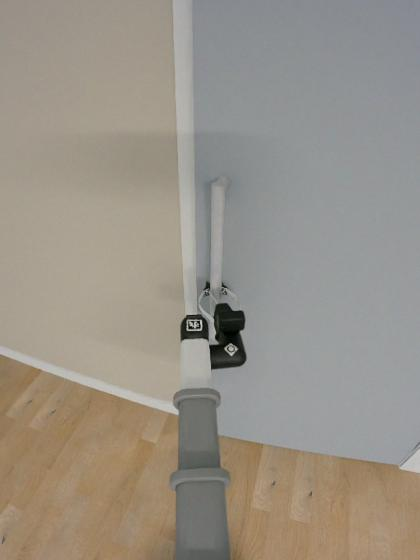

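Request:
move(blocking=false, cameras=[], r2={"base":{"translate_m":0.13,"strafe_m":-0.055},"pace":"slow","contact_limits":{"translate_m":0.5}})

Request:
wait(seconds=5, cameras=["r2_head_camera"])

Scene clock: 1138.47 s.
move: r2 moving
r1: as last shown
r1.base_tilt: forward=-1.5 right=+1.3
r1.lidar_m: 0.95 1.03 1.33 1.28 1.37 0.99 0.92 1.00 1.47 1.48 1.55 2.33
r1.servo_current: wrist_yaw_rad=46(59) wrist_pitch_rad=46(46) wrist_roll_rad=59(59) gripper_m=39(46)
r1.wrist_depth_mm: 1229 1229 1205 1229 1229 1255 1229 / 1205 1205 1255 1229 1229 1229 1229 / 1229 1205 1255 1229 1229 1255 1229 / 1205 1205 1229 1229 1229 1229 1229 / 1205 1205 1229 1182 1008 1205 1229 / 1205 1229 212 1255 196 634 1229 / 1205 1229 1205 145 1255 1229 1205
r2.base_odometry: x=-3.347 y=-1.008 heading=-2.333
r2.turned_by_wheels: +0.003
r2.turned_by_imu: +0.004
r2.base_tilt: forward=-0.6 right=+0.0
r2.lidar_m: 0.77 1.06 2.06 2.18 2.67 4.94 - 2.88 2.57 1.58 0.98 0.81
r2.base_status: translate_m moving; strafe_m moving
r2.joint_positions: lift_m=+0.830 arm_m=+0.374 wrist_yaw_rad=+0.021 wrist_pitch_rad=+0.001 wrist_roll_rad=+0.000 gripper_m=-0.029
r2.joint_status: not commanded
r2.measured_speeds: translate_m=+0.048 strafe_m=-0.021 rotate_rad=+0.000 lift_m=+0.000 arm_m=+0.000 wrist_yaw_rad=+0.000 wrist_pitch_rad=+0.000 wrist_roll_rad=+0.000
r2.motor_effort: lift_m=+20(20) arm_m=-5(5) wheel_0=+20(23) wheel_1=+10(10) wheel_2=+8(20)
r2.servo_current: wrist_yaw_rad=130(130) wrist_pitch_rad=33(46) wrist_roll_rad=39(52) gripper_m=78(85)
r2.contact_limits: translate_m 0.5
r2.hand_pose: x=+0.8351 y=-0.0814 z=+1.0077 quat_wxyz=(+1.000, +0.000, +0.001, +0.010) (m; r2's base frame)
r2.wrist_depth_mm: 439 382 320 164 217 201 189 / 455 384 320 230 219 201 190 / 449 389 324 176 220 204 191 / 452 392 325 173 222 204 191 / 459 394 329 173 223 205 193 / 455 402 182 167 216 206 195 / 459 377 340 - 223 202 195
pictures: none
No camera images: "cameras" was empty.

Scene clock: 1140.60 s.
earlier move: r2 done
r1.base_odometry: x=-1.569 y=+2.668 heading=-0.766
r1.turned_by_wheels: +0.000
r1.turned_by_imu: +0.000
r1.base_tilt: forward=-1.6 right=+1.3
r1.lidar_m: 0.97 1.01 1.32 1.30 1.36 0.97 0.92 1.02 1.47 1.47 1.54 2.28
r1.base_status: not commanded
r1.joint_positions: lift_m=+1.120 arm_m=+0.100 wrist_yaw_rad=+0.002 wrist_pitch_rad=+1.569 wrist_roll_rad=+1.120 gripper_m=+0.090
r1.joint_status: not commanded
r1.measured_speeds: all 0
r1.motor_effort: lift_m=+24(24) arm_m=-4(4) wheel_0=-2(3) wheel_1=-2(2) wheel_2=-1(1)
r1.servo_current: wrist_yaw_rad=46(72) wrist_pitch_rad=39(52) wrist_roll_rad=33(65) gripper_m=39(52)
r1.hand_pose: x=+0.2717 y=-0.0874 z=+1.0094 quat_wxyz=(+0.600, +0.375, +0.599, -0.375) (m; r1's base frame)
r1.wrist_depth_mm: 1229 1205 1229 1205 1205 1229 1229 / 1229 1182 1205 1229 1205 1229 1229 / 1205 1205 1229 1205 1205 1229 1229 / 1205 1255 1229 1255 1255 1255 1229 / 1182 1229 1229 1182 1025 1229 1255 / 1160 1229 213 1229 196 627 1229 / 1229 1229 1229 145 1229 1229 1229
r2.base_odometry: x=-3.464 y=-1.058 heading=-2.337
r2.turned_by_wheels: -0.004
r2.turned_by_imu: +0.085
r2.base_tilt: forward=-1.8 right=+0.7
r2.lidar_m: 0.76 1.06 2.14 2.19 2.85 5.02 4.10 2.77 2.58 1.25 0.85 0.78
r2.base_status: done
r2.joint_positions: lift_m=+0.830 arm_m=+0.374 wrist_yaw_rad=-0.019 wrist_pitch_rad=+0.003 wrist_roll_rad=+0.000 gripper_m=-0.029
r2.joint_status: not commanded
r2.measured_speeds: all 0
r2.motor_effort: lift_m=+20(20) arm_m=+9(9) wheel_0=+4(30) wheel_1=+5(20) wheel_2=-24(27)
r2.servo_current: wrist_yaw_rad=104(130) wrist_pitch_rad=46(46) wrist_roll_rad=39(65) gripper_m=65(85)
r2.contact_limits: translate_m 0.5
r2.hand_pose: x=+0.8312 y=-0.0930 z=+1.0070 quat_wxyz=(+1.000, +0.000, +0.002, -0.010) (m; r2's base frame)
r2.wrist_depth_mm: 327 286 244 143 205 187 176 / 338 290 246 143 206 189 177 / 340 293 247 146 211 190 179 / 343 296 248 146 210 192 179 / 340 297 249 150 208 192 180 / 351 301 184 147 179 191 182 / 357 303 253 - 211 187 181
wait: 2.13 of 5 s (r2 has come to rest)
pictures: r2_head_camera
Images, in order (width x height): r2_head_camera 420x560.

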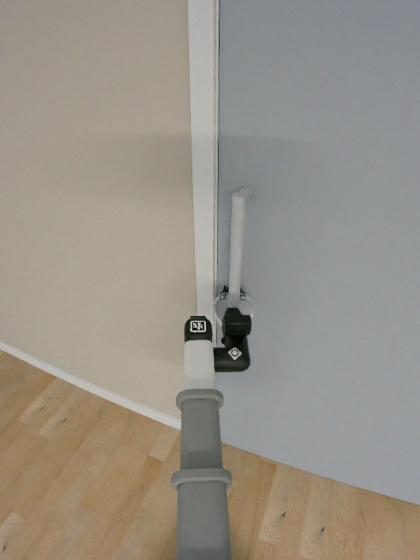

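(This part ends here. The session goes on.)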